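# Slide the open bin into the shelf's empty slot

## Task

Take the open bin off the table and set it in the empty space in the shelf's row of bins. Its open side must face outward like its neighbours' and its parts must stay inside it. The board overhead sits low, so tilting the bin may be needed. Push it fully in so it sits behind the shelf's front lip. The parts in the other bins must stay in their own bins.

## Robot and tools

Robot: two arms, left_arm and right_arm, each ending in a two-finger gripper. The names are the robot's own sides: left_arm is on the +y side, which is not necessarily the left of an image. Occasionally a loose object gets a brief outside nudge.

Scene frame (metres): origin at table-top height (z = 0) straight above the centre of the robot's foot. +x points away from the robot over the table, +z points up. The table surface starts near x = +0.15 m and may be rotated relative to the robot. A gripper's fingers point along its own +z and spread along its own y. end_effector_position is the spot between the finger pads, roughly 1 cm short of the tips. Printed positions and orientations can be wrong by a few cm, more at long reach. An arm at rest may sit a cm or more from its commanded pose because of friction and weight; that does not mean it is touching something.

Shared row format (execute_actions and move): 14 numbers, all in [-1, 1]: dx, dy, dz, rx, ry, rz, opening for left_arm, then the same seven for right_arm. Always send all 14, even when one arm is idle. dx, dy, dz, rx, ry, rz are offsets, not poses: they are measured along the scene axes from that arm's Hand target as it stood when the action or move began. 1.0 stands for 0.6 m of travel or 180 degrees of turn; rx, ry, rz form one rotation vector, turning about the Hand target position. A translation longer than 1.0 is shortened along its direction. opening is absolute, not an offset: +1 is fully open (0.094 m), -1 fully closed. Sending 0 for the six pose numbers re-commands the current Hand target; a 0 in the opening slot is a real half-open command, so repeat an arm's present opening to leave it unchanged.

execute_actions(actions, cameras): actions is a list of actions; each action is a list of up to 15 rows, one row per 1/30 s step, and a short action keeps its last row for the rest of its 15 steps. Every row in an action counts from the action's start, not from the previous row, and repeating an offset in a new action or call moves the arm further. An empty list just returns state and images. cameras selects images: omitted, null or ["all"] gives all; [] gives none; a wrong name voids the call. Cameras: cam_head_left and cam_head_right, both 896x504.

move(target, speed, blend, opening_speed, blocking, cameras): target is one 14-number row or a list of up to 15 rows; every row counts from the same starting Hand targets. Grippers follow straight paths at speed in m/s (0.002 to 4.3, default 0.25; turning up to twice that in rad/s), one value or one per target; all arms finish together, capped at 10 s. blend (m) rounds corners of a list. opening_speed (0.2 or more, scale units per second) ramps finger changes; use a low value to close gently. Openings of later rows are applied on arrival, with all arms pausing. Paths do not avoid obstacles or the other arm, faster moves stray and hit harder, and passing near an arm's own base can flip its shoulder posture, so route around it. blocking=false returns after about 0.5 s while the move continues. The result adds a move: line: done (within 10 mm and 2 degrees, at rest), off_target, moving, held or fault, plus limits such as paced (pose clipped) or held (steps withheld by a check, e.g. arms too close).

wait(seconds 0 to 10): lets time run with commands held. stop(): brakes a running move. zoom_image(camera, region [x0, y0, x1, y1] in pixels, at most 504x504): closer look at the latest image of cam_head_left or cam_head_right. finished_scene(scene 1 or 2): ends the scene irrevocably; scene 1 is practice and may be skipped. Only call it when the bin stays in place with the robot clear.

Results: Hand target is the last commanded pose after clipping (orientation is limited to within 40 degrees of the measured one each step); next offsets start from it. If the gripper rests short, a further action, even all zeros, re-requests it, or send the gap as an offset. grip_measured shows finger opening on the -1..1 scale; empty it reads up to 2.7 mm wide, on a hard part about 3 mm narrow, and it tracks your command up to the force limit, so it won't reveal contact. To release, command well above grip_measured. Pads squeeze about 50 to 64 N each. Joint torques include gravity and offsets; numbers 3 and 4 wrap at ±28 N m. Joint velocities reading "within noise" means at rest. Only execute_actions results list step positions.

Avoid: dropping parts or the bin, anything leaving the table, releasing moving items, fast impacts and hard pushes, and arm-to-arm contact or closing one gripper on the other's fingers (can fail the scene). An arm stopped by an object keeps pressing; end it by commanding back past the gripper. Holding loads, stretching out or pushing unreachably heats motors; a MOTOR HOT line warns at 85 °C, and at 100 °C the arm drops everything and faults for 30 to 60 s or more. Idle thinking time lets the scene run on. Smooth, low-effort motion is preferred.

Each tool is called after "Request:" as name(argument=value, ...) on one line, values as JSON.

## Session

Request:
execute_actions(actions=[])

Request:
zoom_image(camera="cam_head_left", region=[280, 60, 680, 380])

Scene clock: 0.00 s.
left_arm: end_effector_position=(+0.3743, +0.2833, +0.2913) grip_measured=+1.000 end_effector_quat_wxyz=(+0.239, +0.706, +0.563, -0.357) | right_arm: end_effector_position=(+0.4136, -0.3085, +0.1370) grip_measured=+1.000 end_effector_quat_wxyz=(+0.142, -0.458, +0.869, +0.120)
Joint positions: left_arm=[0.788 1.049 0.746 -1.037 0.316 1.892 0.094] | right_arm=[-0.832 1.282 0.546 -0.153 0.113 -1.166 0.094]
Joint velocities: within noise
Joint torques (N m): no reading
Motor temperatures (°C): left_arm=[24 25 24 24 22 22 23] | right_arm=[23 23 24 23 22 21 24]
Heat: left arm: hottest shoulder 25 °C; right arm: hottest elbow 24 °C.
Hand target: left_arm +0.3809, +0.2852, +0.2939; +0.243, +0.707, +0.563, -0.352 | right_arm +0.4175, -0.3095, +0.1374; +0.144, -0.457, +0.870, +0.118
Tool commands: left_gripper/opening=+1.0 right_gripper/opening=+1.0

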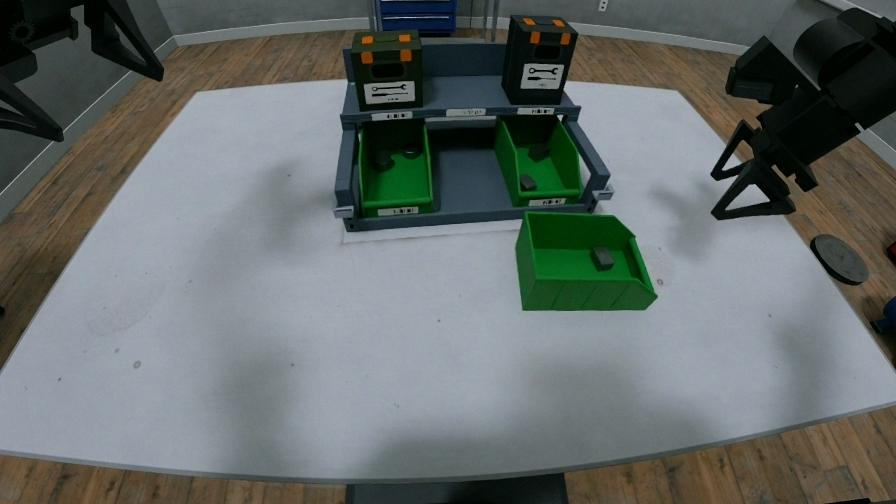

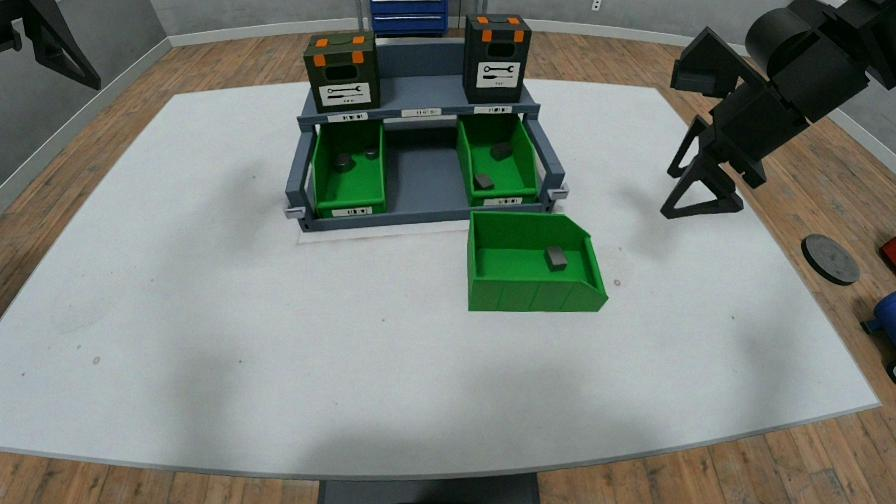

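Scaled by 1.260 from the camera's 896x504 image, which has a finer 1280x720 frame.

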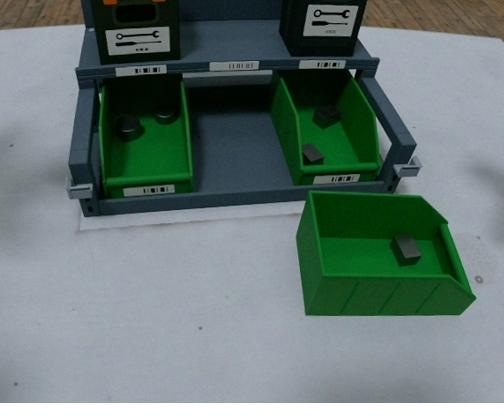

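Request:
move(target=[[0,-0.35,0,0.1519,0.0686,0.2757,1,-0.15,-0.3,0.25,0,0,0,1],[0.0035,-0.8837,-0.2815,0.3038,0.1371,0.5514,1,-0.15,-0.3,0.25,0,0,0,1]], speed=0.4, blend=0.05)

Request:
zoom_image(camera="cam_head_left", region=[500, 180, 720, 360])

Scene clock: 37.17 s.
left_arm: end_effector_position=(+0.3807, -0.2284, +0.1052) grip_measured=+1.000 end_effector_quat_wxyz=(-0.012, +0.004, +0.995, +0.101) | right_arm: end_effector_position=(+0.3184, -0.4783, +0.2784) grip_measured=+1.000 end_effector_quat_wxyz=(+0.139, -0.451, +0.872, +0.132)
Joint positions: left_arm=[-0.111 2.786 2.081 -1.238 -0.827 -1.146 0.094] | right_arm=[-1.461 0.595 0.59 -0.948 -0.288 -1.65 0.094]
Joint velocities: within noise
Joint torques (N m): left_arm=[-20.89 -15.79 6.93 -0.79 -0.11 -0.26] | right_arm=[1.49 -7.82 9.07 -0.4 -0.36 -0.16]
Motor temperatures (°C): left_arm=[24 25 25 24 23 22 23] | right_arm=[23 23 25 23 23 21 24]
Heat: left arm: hottest shoulder 25 °C; right arm: hottest elbow 25 °C.
Hand target: left_arm +0.3829, -0.2451, +0.1251; +0.000, +0.000, +0.996, +0.088 | right_arm +0.3276, -0.4896, +0.2874; +0.144, -0.457, +0.870, +0.118
Off the commanded pose: left_arm 0.026 m, 2 deg | right_arm 0.017 m, 2 deg.
move: off_target (left_arm, right_arm)

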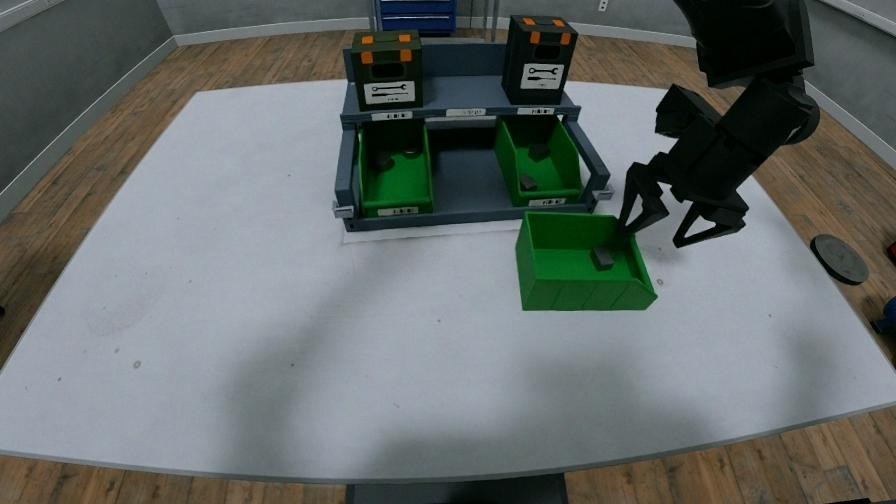

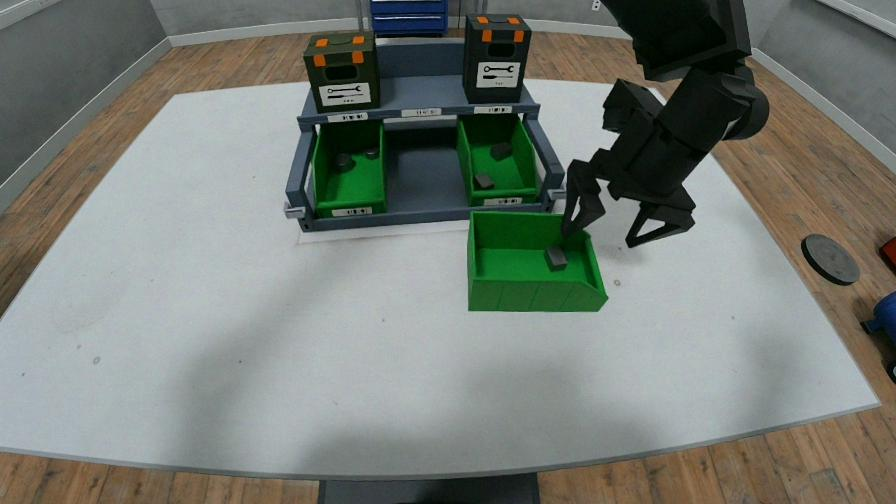

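Scaled by 2.291 from the camera's 896x504 image, which has a finer 1280x720 frame.

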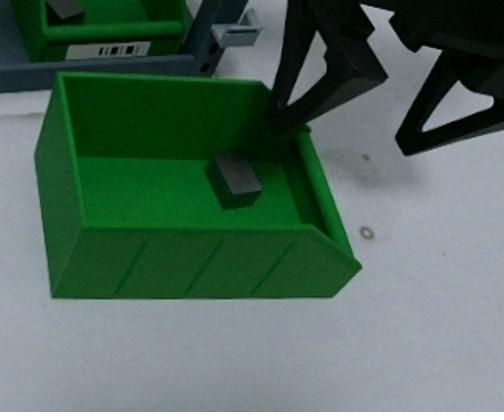

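Request:
move(target=[0.0018,-0.0183,-0.125,0,0,0,1,0,0,0,0,0,0,1], speed=0.2)

Request:
zoom_image(camera="cam_head_left", region=[500, 180, 720, 360])

Scene clock: 51.33 s.
left_arm: end_effector_position=(+0.3594, -0.2546, +0.0489) grip_measured=+1.000 end_effector_quat_wxyz=(-0.003, +0.017, +0.995, +0.096) | right_arm: end_effector_position=(+0.3184, -0.4783, +0.2784) grip_measured=+1.000 end_effector_quat_wxyz=(+0.139, -0.452, +0.871, +0.132)
Joint positions: left_arm=[-0.092 2.923 2.18 -1.152 -0.848 -1.074 0.094] | right_arm=[-1.461 0.595 0.59 -0.948 -0.288 -1.65 0.094]
Joint velocities: left_arm=[-0.005 -0.044 0.012 -0.012 0.022 -0.037 0] | right_arm=[within noise]
Joint torques (N m): left_arm=[-16.38 -16.56 6.75 0.03 -0.2 -0.01] | right_arm=[1.14 -8.12 9.28 -0.28 -0.3 -0.17]
Motor temperatures (°C): left_arm=[25 26 26 24 23 22 23] | right_arm=[23 23 26 23 23 21 24]
Heat: left arm: hottest shoulder 26 °C; right arm: hottest elbow 26 °C.
Hand target: left_arm +0.3840, -0.2561, +0.0502; +0.000, +0.000, +0.996, +0.088 | right_arm +0.3276, -0.4896, +0.2874; +0.144, -0.457, +0.870, +0.118
Off the commanded pose: left_arm 0.025 m, 2 deg | right_arm 0.017 m, 2 deg.
move: off_target (left_arm, right_arm)

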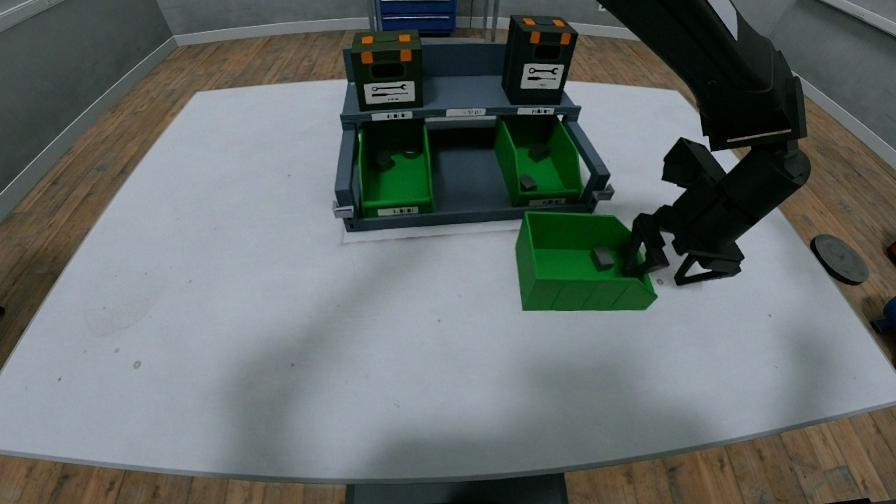

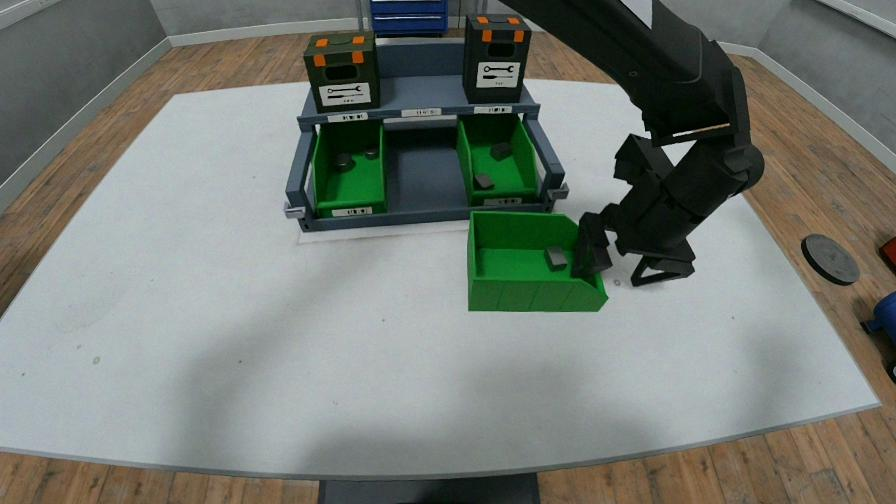

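Scaled by 2.291 from the camera's 896x504 image, which has a finer 1280x720 frame.

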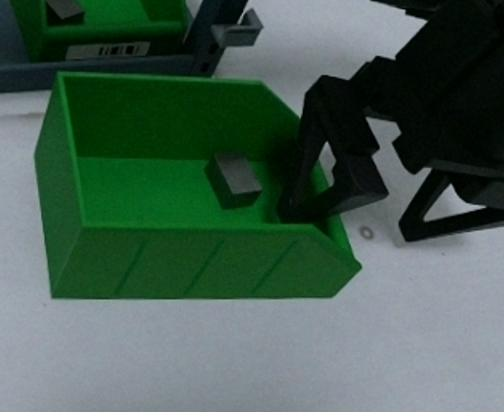

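Request:
move(target=[[0.0283,0.0083,0,0,0,0,1,0,0,0,0,0,0,1],[0.0283,0.0083,-0.03,0,0,0,1,0,0,0,0,0,0,1]], speed=0.12)

Request:
zoom_image(camera="cam_head_left", region=[500, 180, 720, 360])

Scene clock: 60.73 s.
left_arm: end_effector_position=(+0.3865, -0.2501, +0.0380) grip_measured=+1.000 end_effector_quat_wxyz=(-0.002, +0.011, +0.996, +0.092) | right_arm: end_effector_position=(+0.3184, -0.4783, +0.2784) grip_measured=+1.000 end_effector_quat_wxyz=(+0.139, -0.452, +0.871, +0.132)
Joint positions: left_arm=[-0.054 2.923 2.213 -1.13 -0.857 -1.022 0.094] | right_arm=[-1.461 0.595 0.59 -0.948 -0.288 -1.65 0.094]
Joint velocities: within noise
Joint torques (N m): left_arm=[-16.97 -15.21 6.79 0.13 -0.2 -0.01] | right_arm=[1.49 -7.71 9.2 -0.44 -0.34 -0.16]
Motor temperatures (°C): left_arm=[25 27 26 24 23 22 23] | right_arm=[23 23 27 23 23 21 24]
Heat: left arm: hottest shoulder 27 °C; right arm: hottest elbow 27 °C.
Hand target: left_arm +0.4012, -0.2511, +0.0322; +0.000, +0.000, +0.996, +0.088 | right_arm +0.3276, -0.4896, +0.2874; +0.144, -0.457, +0.870, +0.118
Off the commanded pose: left_arm 0.016 m, 1 deg | right_arm 0.017 m, 2 deg.
move: off_target (left_arm, right_arm)

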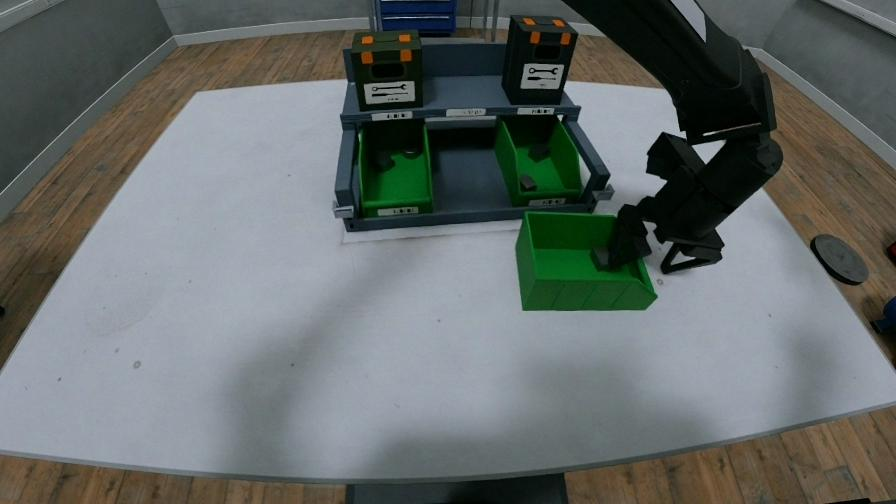

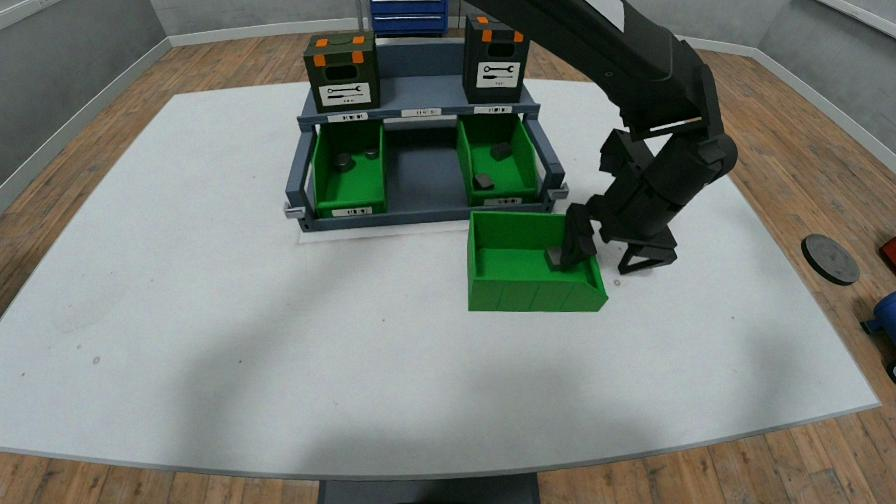

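Scaled by 2.291 from the camera's 896x504 image, which has a finer 1280x720 frame.

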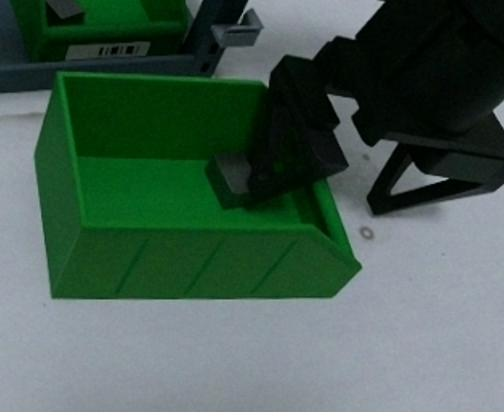

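Request:
move(target=[-0.0017,-0.022,-0.008,0,0,0,1,0,0,0,0,0,0,1], speed=0.12)

Request:
zoom_image(camera="cam_head_left", region=[500, 180, 720, 360])

Scene clock: 68.20 s.
left_arm: end_effector_position=(+0.3921, -0.2648, +0.0327) grip_measured=+1.000 end_effector_quat_wxyz=(+0.002, +0.005, +0.996, +0.086) | right_arm: end_effector_position=(+0.3184, -0.4783, +0.2784) grip_measured=+1.000 end_effector_quat_wxyz=(+0.139, -0.452, +0.871, +0.132)
Joint positions: left_arm=[-0.054 2.975 2.31 -1.156 -0.856 -1.02 0.094] | right_arm=[-1.461 0.595 0.59 -0.948 -0.288 -1.65 0.094]
Joint velocities: within noise
Joint torques (N m): left_arm=[-17.49 -14.97 6.98 -0.61 -0.15 -0.07] | right_arm=[0.21 -8 9.14 -0.28 -0.36 -0.13]
Motor temperatures (°C): left_arm=[26 27 27 24 23 22 23] | right_arm=[23 23 27 23 23 21 24]
Heat: left arm: hottest shoulder 27 °C; right arm: hottest elbow 27 °C.
Hand target: left_arm +0.4002, -0.2643, +0.0274; +0.000, -0.001, +0.996, +0.088 | right_arm +0.3276, -0.4896, +0.2874; +0.144, -0.457, +0.870, +0.118
Off the commanded pose: left_arm 0.010 m, 1 deg | right_arm 0.017 m, 2 deg.
move: off_target (right_arm)

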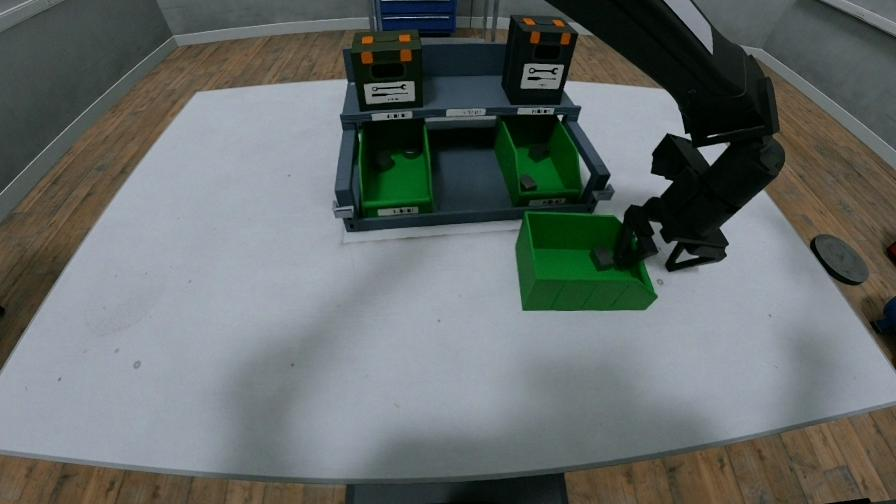

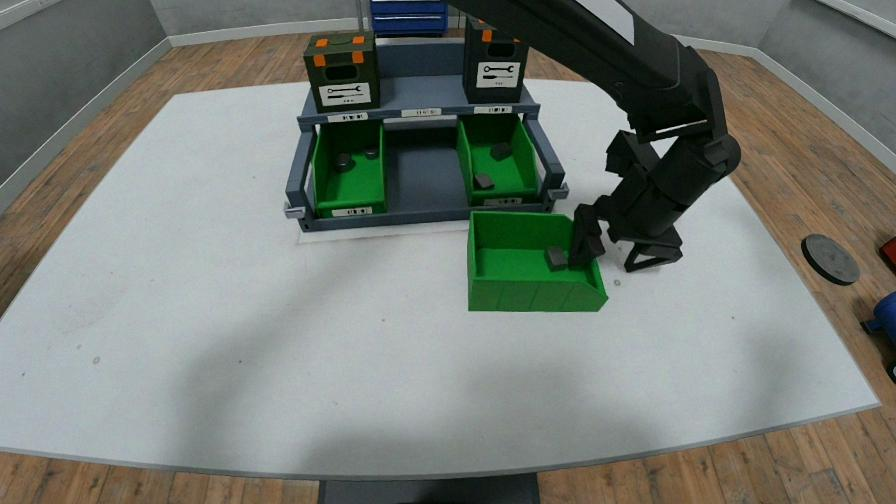

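Scaled by 2.291 from the camera's 896x504 image, which has a finer 1280x720 frame.

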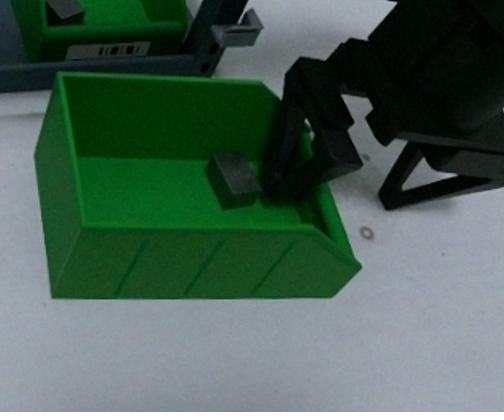

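Request:
move(target=[0,0,0,0,0,0,-1,0,0,0,0,0,0,1], opening_speed=0.7)

Scene clock: 96.23 s.
left_arm: end_effector_position=(+0.3895, -0.2637, +0.0317) grip_measured=-0.814 end_effector_quat_wxyz=(-0.001, +0.010, +0.996, +0.089) | right_arm: end_effector_position=(+0.3184, -0.4783, +0.2784) grip_measured=+1.000 end_effector_quat_wxyz=(+0.139, -0.452, +0.871, +0.132)
Joint positions: left_arm=[-0.054 2.98 2.313 -1.168 -0.854 -1.019 0.009] | right_arm=[-1.461 0.595 0.59 -0.948 -0.288 -1.65 0.094]
Joint velocities: within noise
Joint torques (N m): left_arm=[-17.55 -15.33 6.79 -0.18 -0.23 -0.09] | right_arm=[0.97 -7.36 9.21 -0.38 -0.33 -0.13]
Motor temperatures (°C): left_arm=[26 27 28 24 22 22 23] | right_arm=[23 23 29 23 23 21 24]
Heat: left arm: hottest elbow 28 °C; right arm: hottest elbow 29 °C.
Hand target: left_arm +0.4001, -0.2642, +0.0274; +0.000, +0.000, +0.996, +0.088 | right_arm +0.3276, -0.4896, +0.2874; +0.144, -0.457, +0.870, +0.118
Off the commanded pose: left_arm 0.011 m, 1 deg | right_arm 0.017 m, 2 deg.
move: off_target (left_arm, right_arm)

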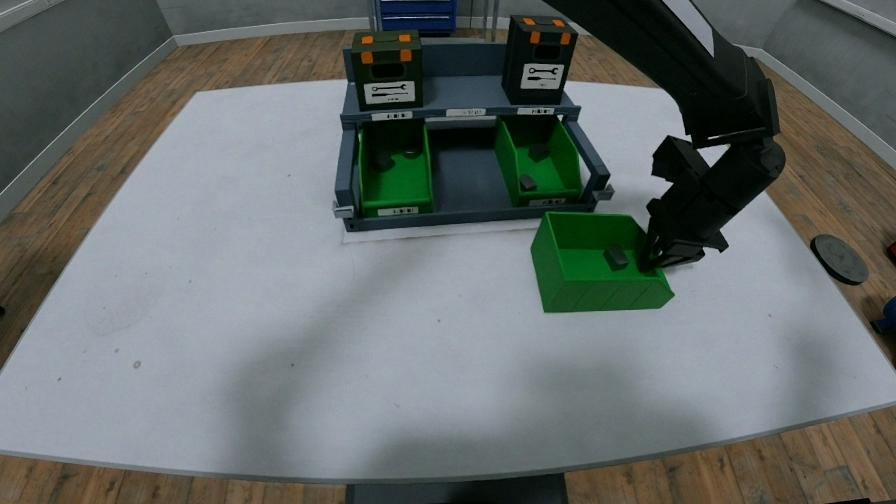

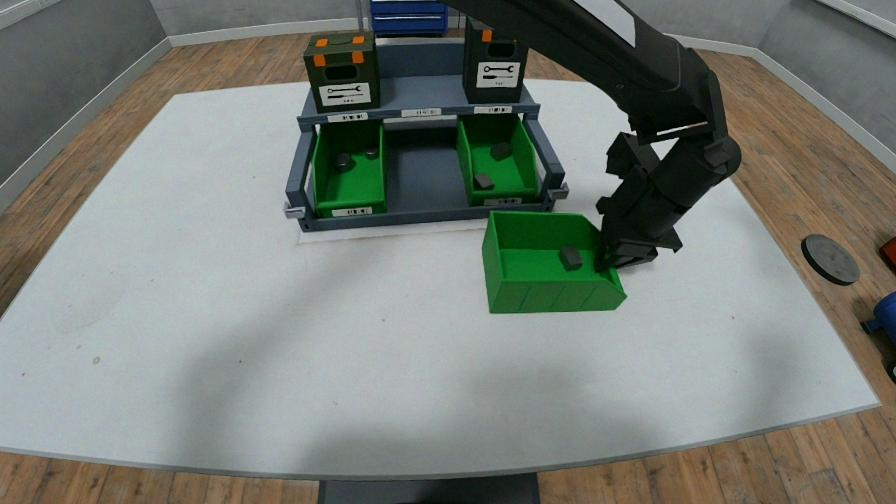

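Request:
move(target=[0,0,0.155,0,0,0,-1,0,0,0,0,0,0,1], speed=0.12, cameras=["cam_head_left"])

Request:
move(target=[[-0.133,0.16,0.02,0,0,-0.22,-1,0,0,0,0,0,0,1],[-0.125,0.345,0.02,0,0,-0.462,-1,0,0,0,0,0,0,1]], speed=0.2, blend=0.02)

Scene clock: 110.13 s.
left_arm: end_effector_position=(+0.4027, -0.2512, +0.0889) grip_measured=-0.814 end_effector_quat_wxyz=(-0.014, -0.007, +0.995, +0.099) | right_arm: end_effector_position=(+0.3184, -0.4783, +0.2784) grip_measured=+1.000 end_effector_quat_wxyz=(+0.139, -0.452, +0.871, +0.132)
Joint positions: left_arm=[-0.089 2.892 2.287 -1.311 -0.828 -1.134 0.009] | right_arm=[-1.461 0.595 0.59 -0.948 -0.288 -1.65 0.094]
Joint velocities: within noise
Joint torques (N m): left_arm=[-22.71 -17.38 5.08 -1.1 -0.19 -0.19] | right_arm=[1.32 -7.47 9.18 -0.36 -0.37 -0.12]
Motor temperatures (°C): left_arm=[27 27 27 24 22 22 24] | right_arm=[23 23 29 23 23 21 24]
Heat: left arm: hottest waist 27 °C; right arm: hottest elbow 29 °C.
Hand target: left_arm +0.4000, -0.2643, +0.1203; +0.000, +0.000, +0.996, +0.088 | right_arm +0.3276, -0.4896, +0.2874; +0.144, -0.457, +0.870, +0.118
Off the commanded pose: left_arm 0.034 m, 2 deg | right_arm 0.017 m, 2 deg.
move: off_target (left_arm, right_arm)
Images, in order (width x height): cam_head_left 896x504.

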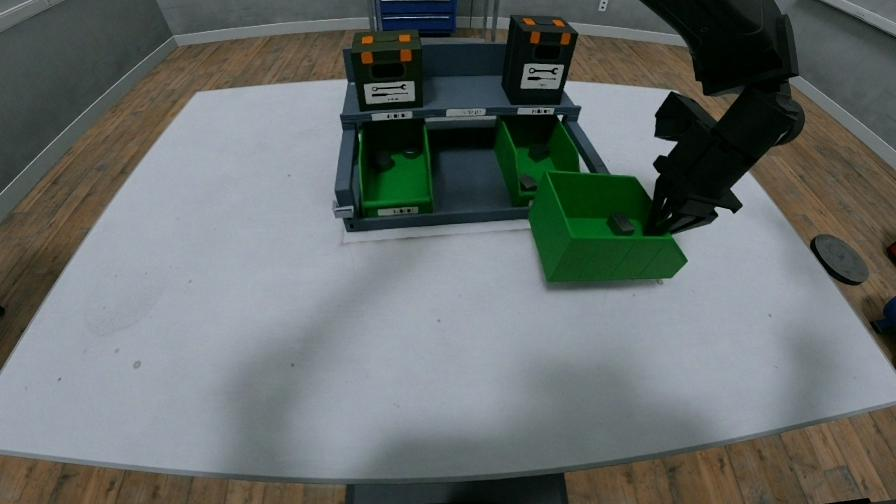

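Scene clock: 114.63 s.
left_arm: end_effector_position=(+0.3110, -0.0587, +0.1257) grip_measured=-0.815 end_effector_quat_wxyz=(+0.048, +0.669, +0.739, +0.064) | right_arm: end_effector_position=(+0.3184, -0.4783, +0.2784) grip_measured=+1.000 end_effector_quat_wxyz=(+0.139, -0.452, +0.871, +0.132)
Joint positions: left_arm=[-0.094 2.273 1.047 -0.324 -0.892 0.612 0.009] | right_arm=[-1.461 0.595 0.59 -0.948 -0.288 -1.65 0.094]
Joint velocities: within noise
Joint torques (N m): left_arm=[-11.93 -12.75 2.76 0.8 -0.29 0.01] | right_arm=[1.67 -7.59 9.33 -0.49 -0.33 -0.17]
Motor temperatures (°C): left_arm=[27 27 27 24 23 22 24] | right_arm=[23 23 29 23 23 21 24]
Heat: left arm: hottest waist 27 °C; right arm: hottest elbow 29 °C.
Hand target: left_arm +0.3251, -0.0574, +0.1324; +0.058, +0.661, +0.745, +0.066 | right_arm +0.3276, -0.4896, +0.2874; +0.144, -0.457, +0.870, +0.118
Off the commanded pose: left_arm 0.016 m, 2 deg | right_arm 0.017 m, 2 deg.
move: off_target (left_arm, right_arm)

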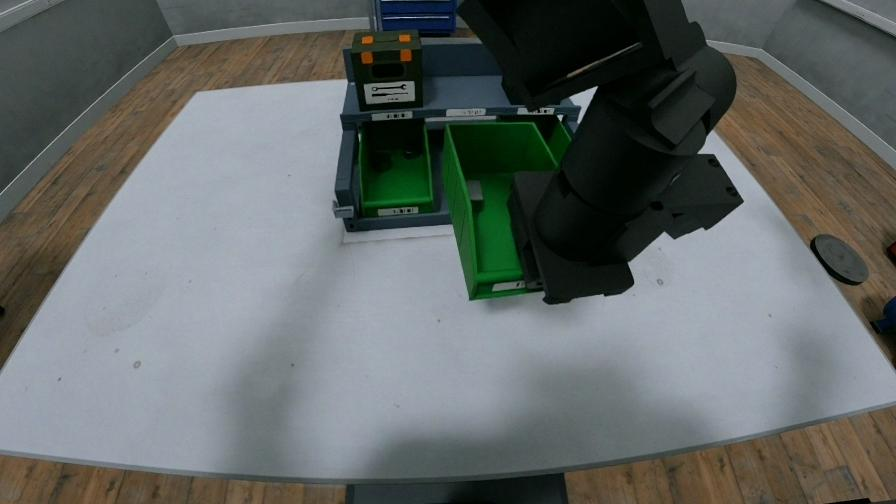

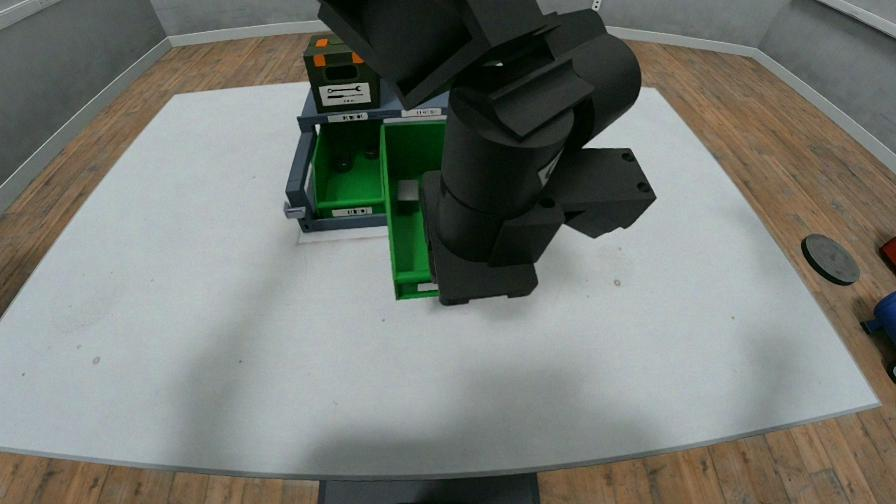

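Request:
move(target=[0.04,0.0323,-0.0257,-0.0052,0.0441,0,-1,0,0,0,0,0,0,1], speed=0.1)

Request:
zoom_image(camera="cam_head_left", region=[330, 100, 630, 310])

Request:
zoom_image(camera="cam_head_right", region=[280, 100, 580, 310])

Scene clock: 126.57 s.
left_arm: end_effector_position=(+0.3257, -0.0328, +0.1069) grip_measured=-0.815 end_effector_quat_wxyz=(-0.003, +0.672, +0.741, +0.012) | right_arm: end_effector_position=(+0.3184, -0.4783, +0.2784) grip_measured=+1.000 end_effector_quat_wxyz=(+0.139, -0.452, +0.871, +0.132)
Joint positions: left_arm=[0.009 2.227 1.053 -0.398 -0.778 0.668 0.009] | right_arm=[-1.461 0.595 0.59 -0.948 -0.288 -1.65 0.094]
Joint velocities: within noise
Joint torques (N m): left_arm=[-12.22 -12.69 4.36 -0.21 -0.15 0.01] | right_arm=[1.2 -7.53 9.07 -0.29 -0.34 -0.12]
Motor temperatures (°C): left_arm=[26 28 26 24 23 22 25] | right_arm=[23 23 29 23 23 21 24]
Heat: left arm: hottest shoulder 28 °C; right arm: hottest elbow 29 °C.
Hand target: left_arm +0.3490, -0.0379, +0.1169; +0.012, +0.663, +0.748, +0.014 | right_arm +0.3276, -0.4896, +0.2874; +0.144, -0.457, +0.870, +0.118
Off the commanded pose: left_arm 0.026 m, 2 deg | right_arm 0.017 m, 2 deg.
move: off_target (left_arm, right_arm)

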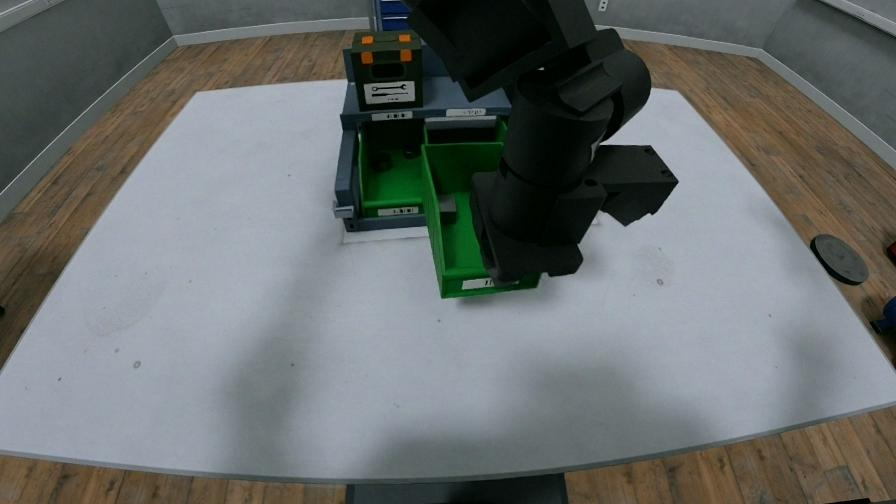

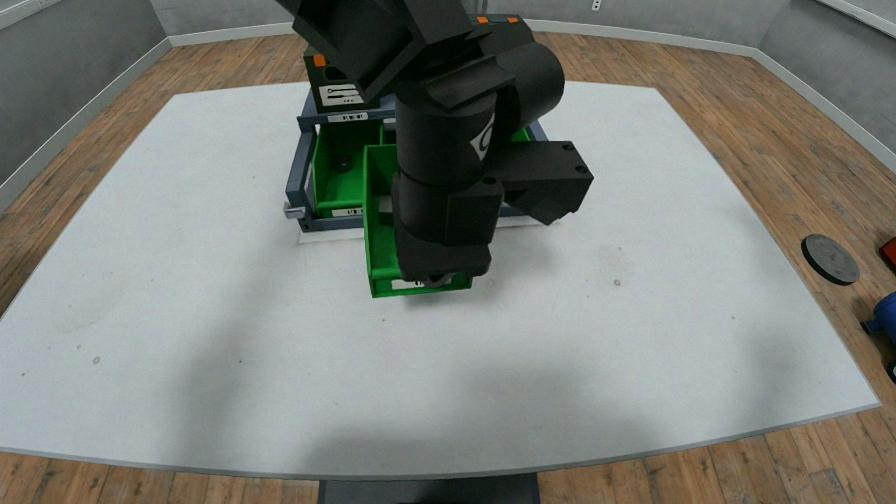

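Scaled by 1.680 from the camera's 896x504 image, which has a finer 1280x720 frame.

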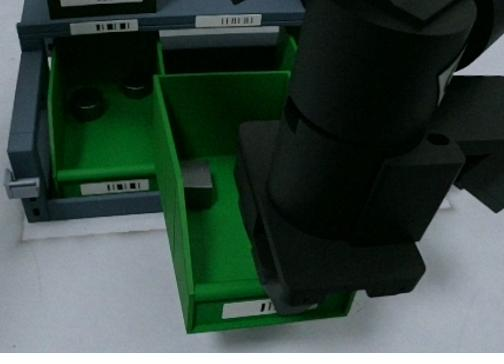

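Scaled by 1.680 from the camera's 896x504 image, which has a finer 1280x720 frame.

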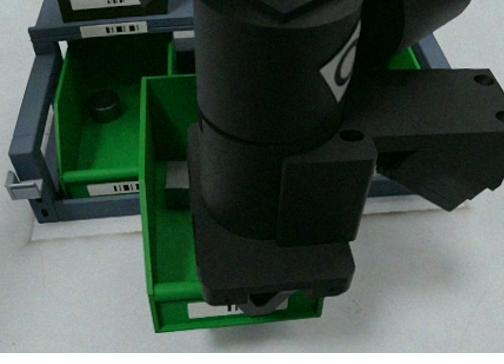

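Request:
move(target=[0.02,-0.0225,0,0,0,0,-1,0,0,0,0,0,0,1], speed=0.08)

Request:
zoom_image(camera="cam_head_left", region=[380, 100, 600, 310])

Scene clock: 182.40 s.
left_arm: end_effector_position=(+0.3479, -0.0470, +0.1134) grip_measured=-0.815 end_effector_quat_wxyz=(+0.005, +0.666, +0.746, +0.012) | right_arm: end_effector_position=(+0.3184, -0.4783, +0.2784) grip_measured=+1.000 end_effector_quat_wxyz=(+0.139, -0.452, +0.871, +0.132)
Joint positions: left_arm=[0.009 2.229 1.114 -0.435 -0.777 0.668 0.009] | right_arm=[-1.461 0.595 0.59 -0.948 -0.288 -1.65 0.094]
Joint velocities: within noise
Joint torques (N m): left_arm=[-12.75 -11.22 4.51 -0.2 -0.15 -0.02] | right_arm=[1.67 -7.47 9.21 -0.46 -0.38 -0.17]
Motor temperatures (°C): left_arm=[26 27 26 24 22 22 25] | right_arm=[23 23 30 23 23 21 24]
Heat: left arm: hottest shoulder 27 °C; right arm: hottest elbow 30 °C.
Hand target: left_arm +0.3609, -0.0513, +0.1169; +0.012, +0.663, +0.748, +0.014 | right_arm +0.3276, -0.4896, +0.2874; +0.144, -0.457, +0.870, +0.118
Off the commanded pose: left_arm 0.014 m, 1 deg | right_arm 0.017 m, 2 deg.
move: off_target (left_arm, right_arm)

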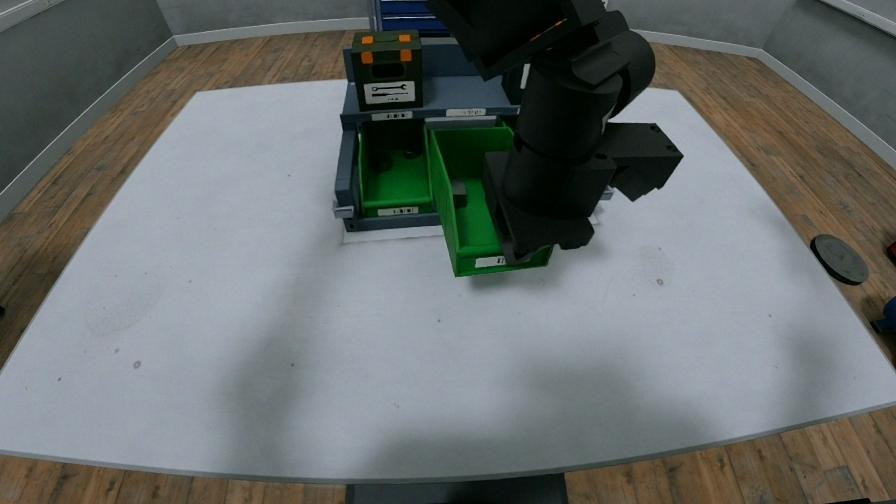

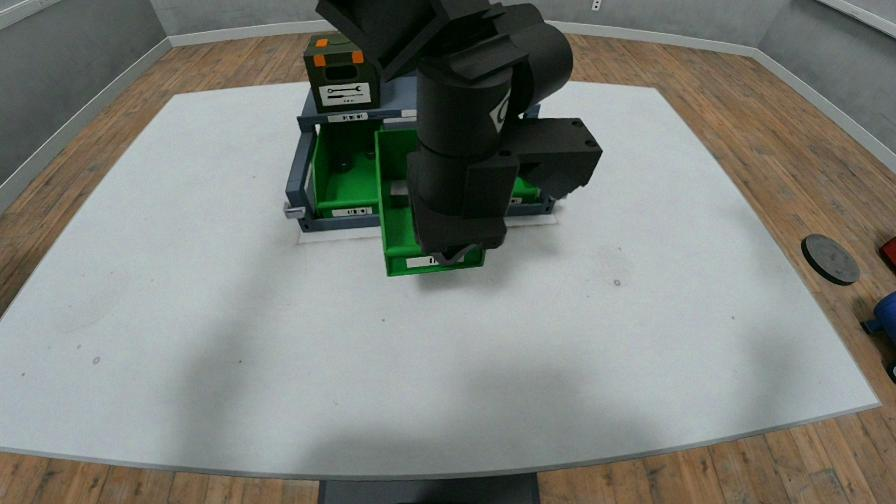

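Scaled by 2.291 from the camera's 896x504 image, which has a finer 1280x720 frame.

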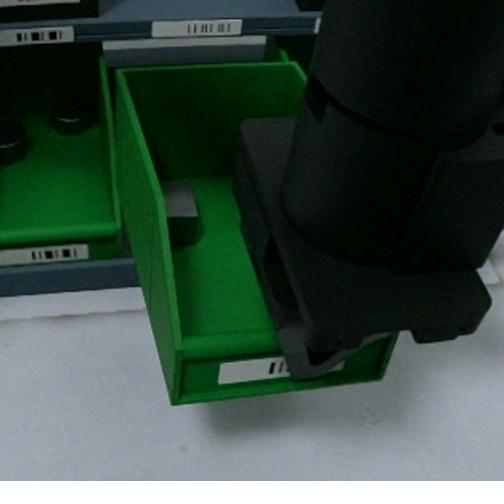

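Request:
move(target=[0.1147,0.0162,-0.0398,0,0,0,-1,0,0,0,0,0,0,1], speed=0.07)

Request:
zoom_image(camera="cam_head_left", region=[380, 90, 600, 290])

Request:
zoom_image(camera="cam_head_right", region=[330, 90, 550, 290])

Scene clock: 215.10 s.
left_arm: end_effector_position=(+0.3768, -0.0414, +0.0931) grip_measured=-0.816 end_effector_quat_wxyz=(-0.008, +0.680, +0.733, +0.004) | right_arm: end_effector_position=(+0.3184, -0.4783, +0.2784) grip_measured=+1.000 end_effector_quat_wxyz=(+0.139, -0.452, +0.871, +0.132)
Joint positions: left_arm=[0.077 2.243 1.174 -0.452 -0.759 0.777 0.009] | right_arm=[-1.461 0.595 0.59 -0.948 -0.288 -1.65 0.094]
Joint velocities: within noise
Joint torques (N m): left_arm=[-9.52 -13.27 7.32 0.25 -0.54 0.33] | right_arm=[0.79 -7.65 9.18 -0.38 -0.38 -0.22]
Motor temperatures (°C): left_arm=[26 27 26 24 22 22 26] | right_arm=[23 23 30 23 23 21 24]
Heat: left arm: hottest shoulder 27 °C; right arm: hottest elbow 30 °C.
Hand target: left_arm +0.4298, -0.0417, +0.0930; +0.012, +0.663, +0.748, +0.014 | right_arm +0.3276, -0.4896, +0.2874; +0.144, -0.457, +0.870, +0.118
Off the commanded pose: left_arm 0.053 m, 4 deg | right_arm 0.017 m, 2 deg.
move: off_target (left_arm, right_arm)

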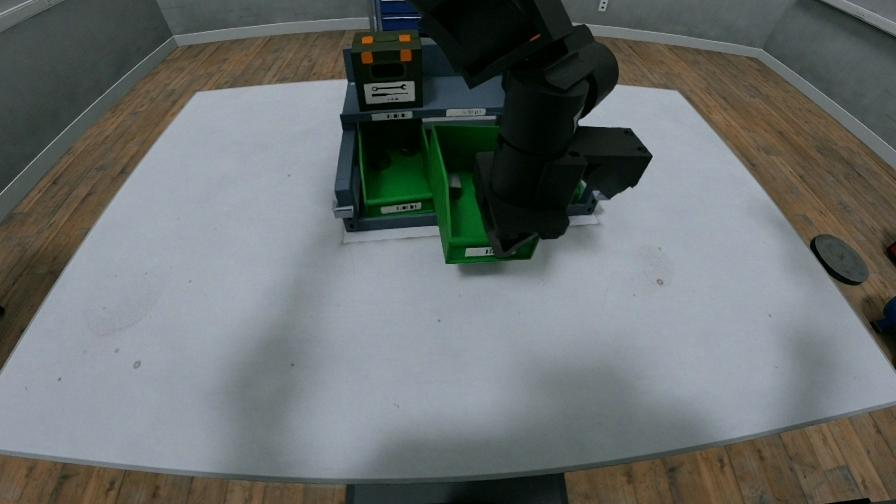

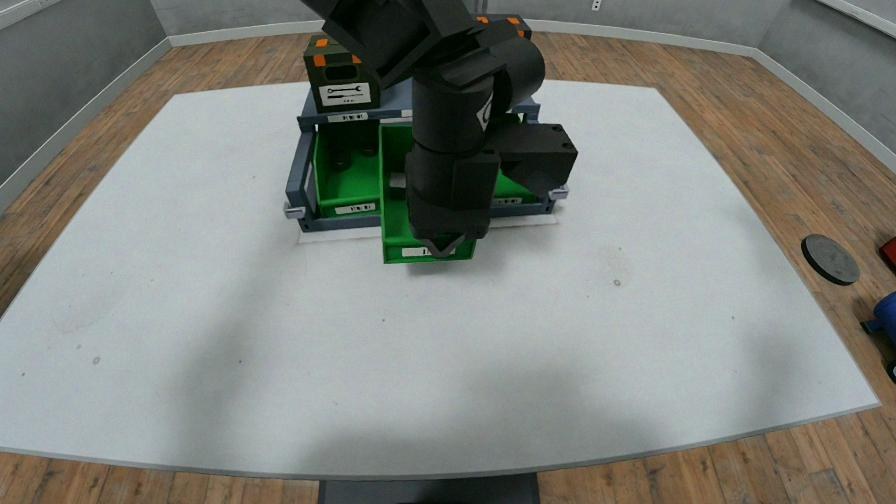

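Scaled by 2.291 from the camera's 896x504 image, which has a finer 1280x720 frame.

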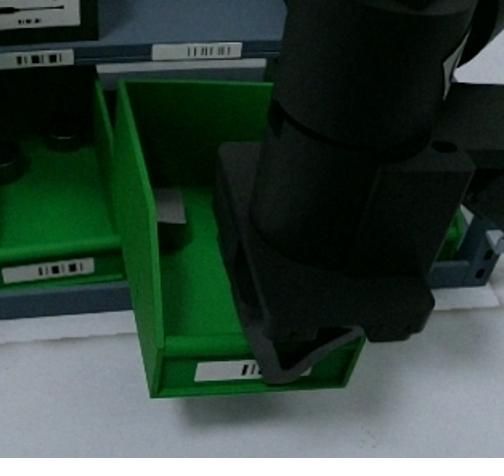

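Scaled by 2.291 from the camera's 896x504 image, which has a finer 1280x720 frame.

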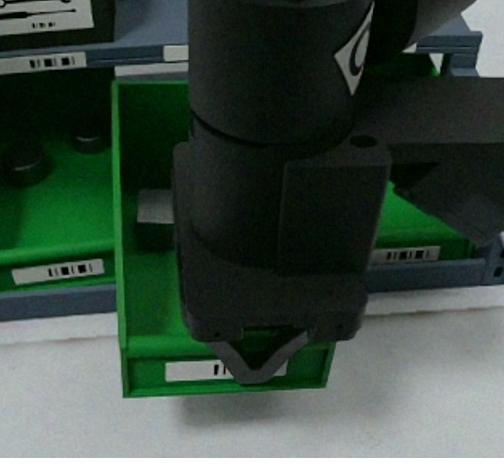

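Request:
move(target=[-0.114,-0.0227,0.0533,0,0,0,-1,0,0,0,0,0,0,1], speed=0.08)

Request:
zoom_image(camera="cam_head_left", region=[330, 90, 630, 290])

Request:
zoom_image(camera="cam_head_right", region=[280, 90, 580, 290])

Scene clock: 259.40 s.
left_arm: end_effector_position=(+0.3573, -0.0426, +0.1031) grip_measured=-0.817 end_effector_quat_wxyz=(-0.009, +0.662, +0.749, +0.011) | right_arm: end_effector_position=(+0.3184, -0.4783, +0.2784) grip_measured=+1.000 end_effector_quat_wxyz=(+0.139, -0.452, +0.871, +0.132)
Joint positions: left_arm=[0.038 2.241 1.144 -0.463 -0.775 0.672 0.009] | right_arm=[-1.461 0.595 0.59 -0.948 -0.288 -1.65 0.094]
Joint velocities: within noise
Joint torques (N m): left_arm=[-16.79 -12.86 3.04 -0.27 -0.22 -0.22] | right_arm=[1.2 -7.71 9.09 -0.44 -0.36 -0.13]
Motor temperatures (°C): left_arm=[26 27 27 24 23 22 26] | right_arm=[23 23 31 23 23 21 24]
Heat: left arm: hottest shoulder 27 °C; right arm: hottest elbow 31 °C.
Hand target: left_arm +0.3616, -0.0553, +0.1251; +0.012, +0.663, +0.748, +0.014 | right_arm +0.3276, -0.4896, +0.2874; +0.144, -0.457, +0.870, +0.118
Off the commanded pose: left_arm 0.026 m, 2 deg | right_arm 0.017 m, 2 deg.
move: off_target (left_arm, right_arm)

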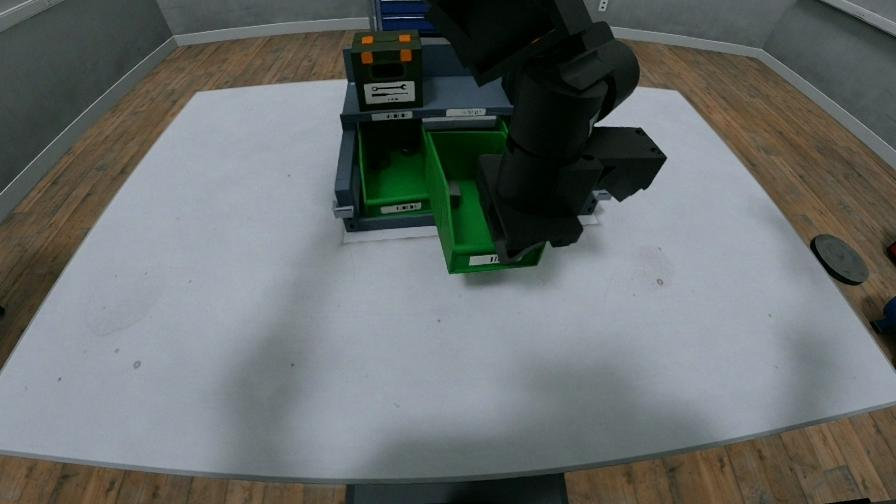

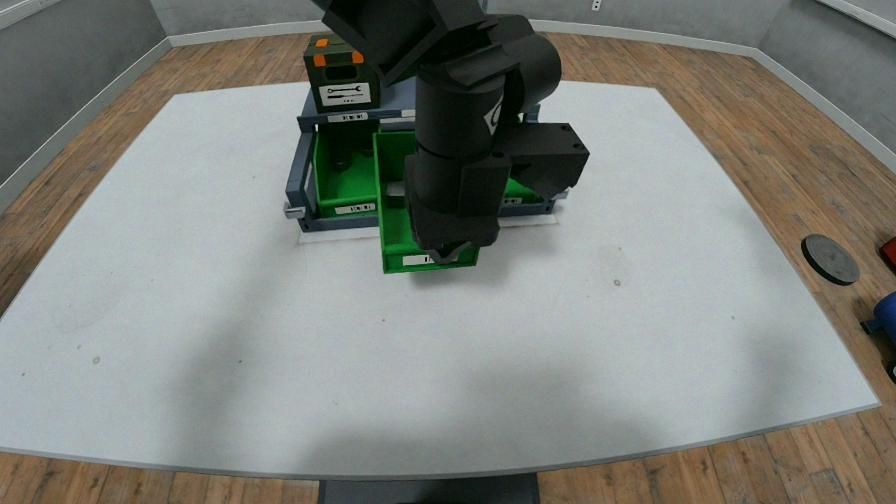

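Scaled by 1.680 from the camera's 896x504 image, which has a finer 1280x720 frame.

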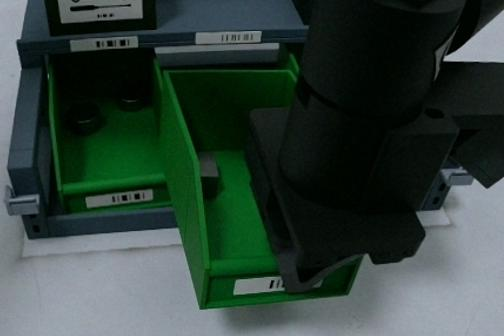

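Scaled by 1.680 from the camera's 896x504 image, which has a finer 1280x720 frame.

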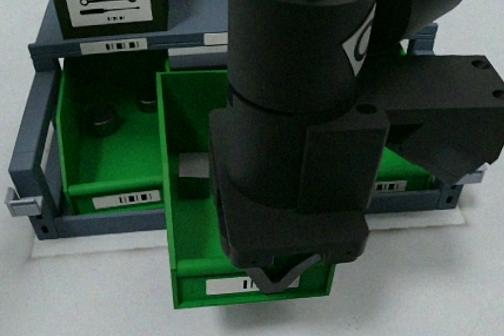

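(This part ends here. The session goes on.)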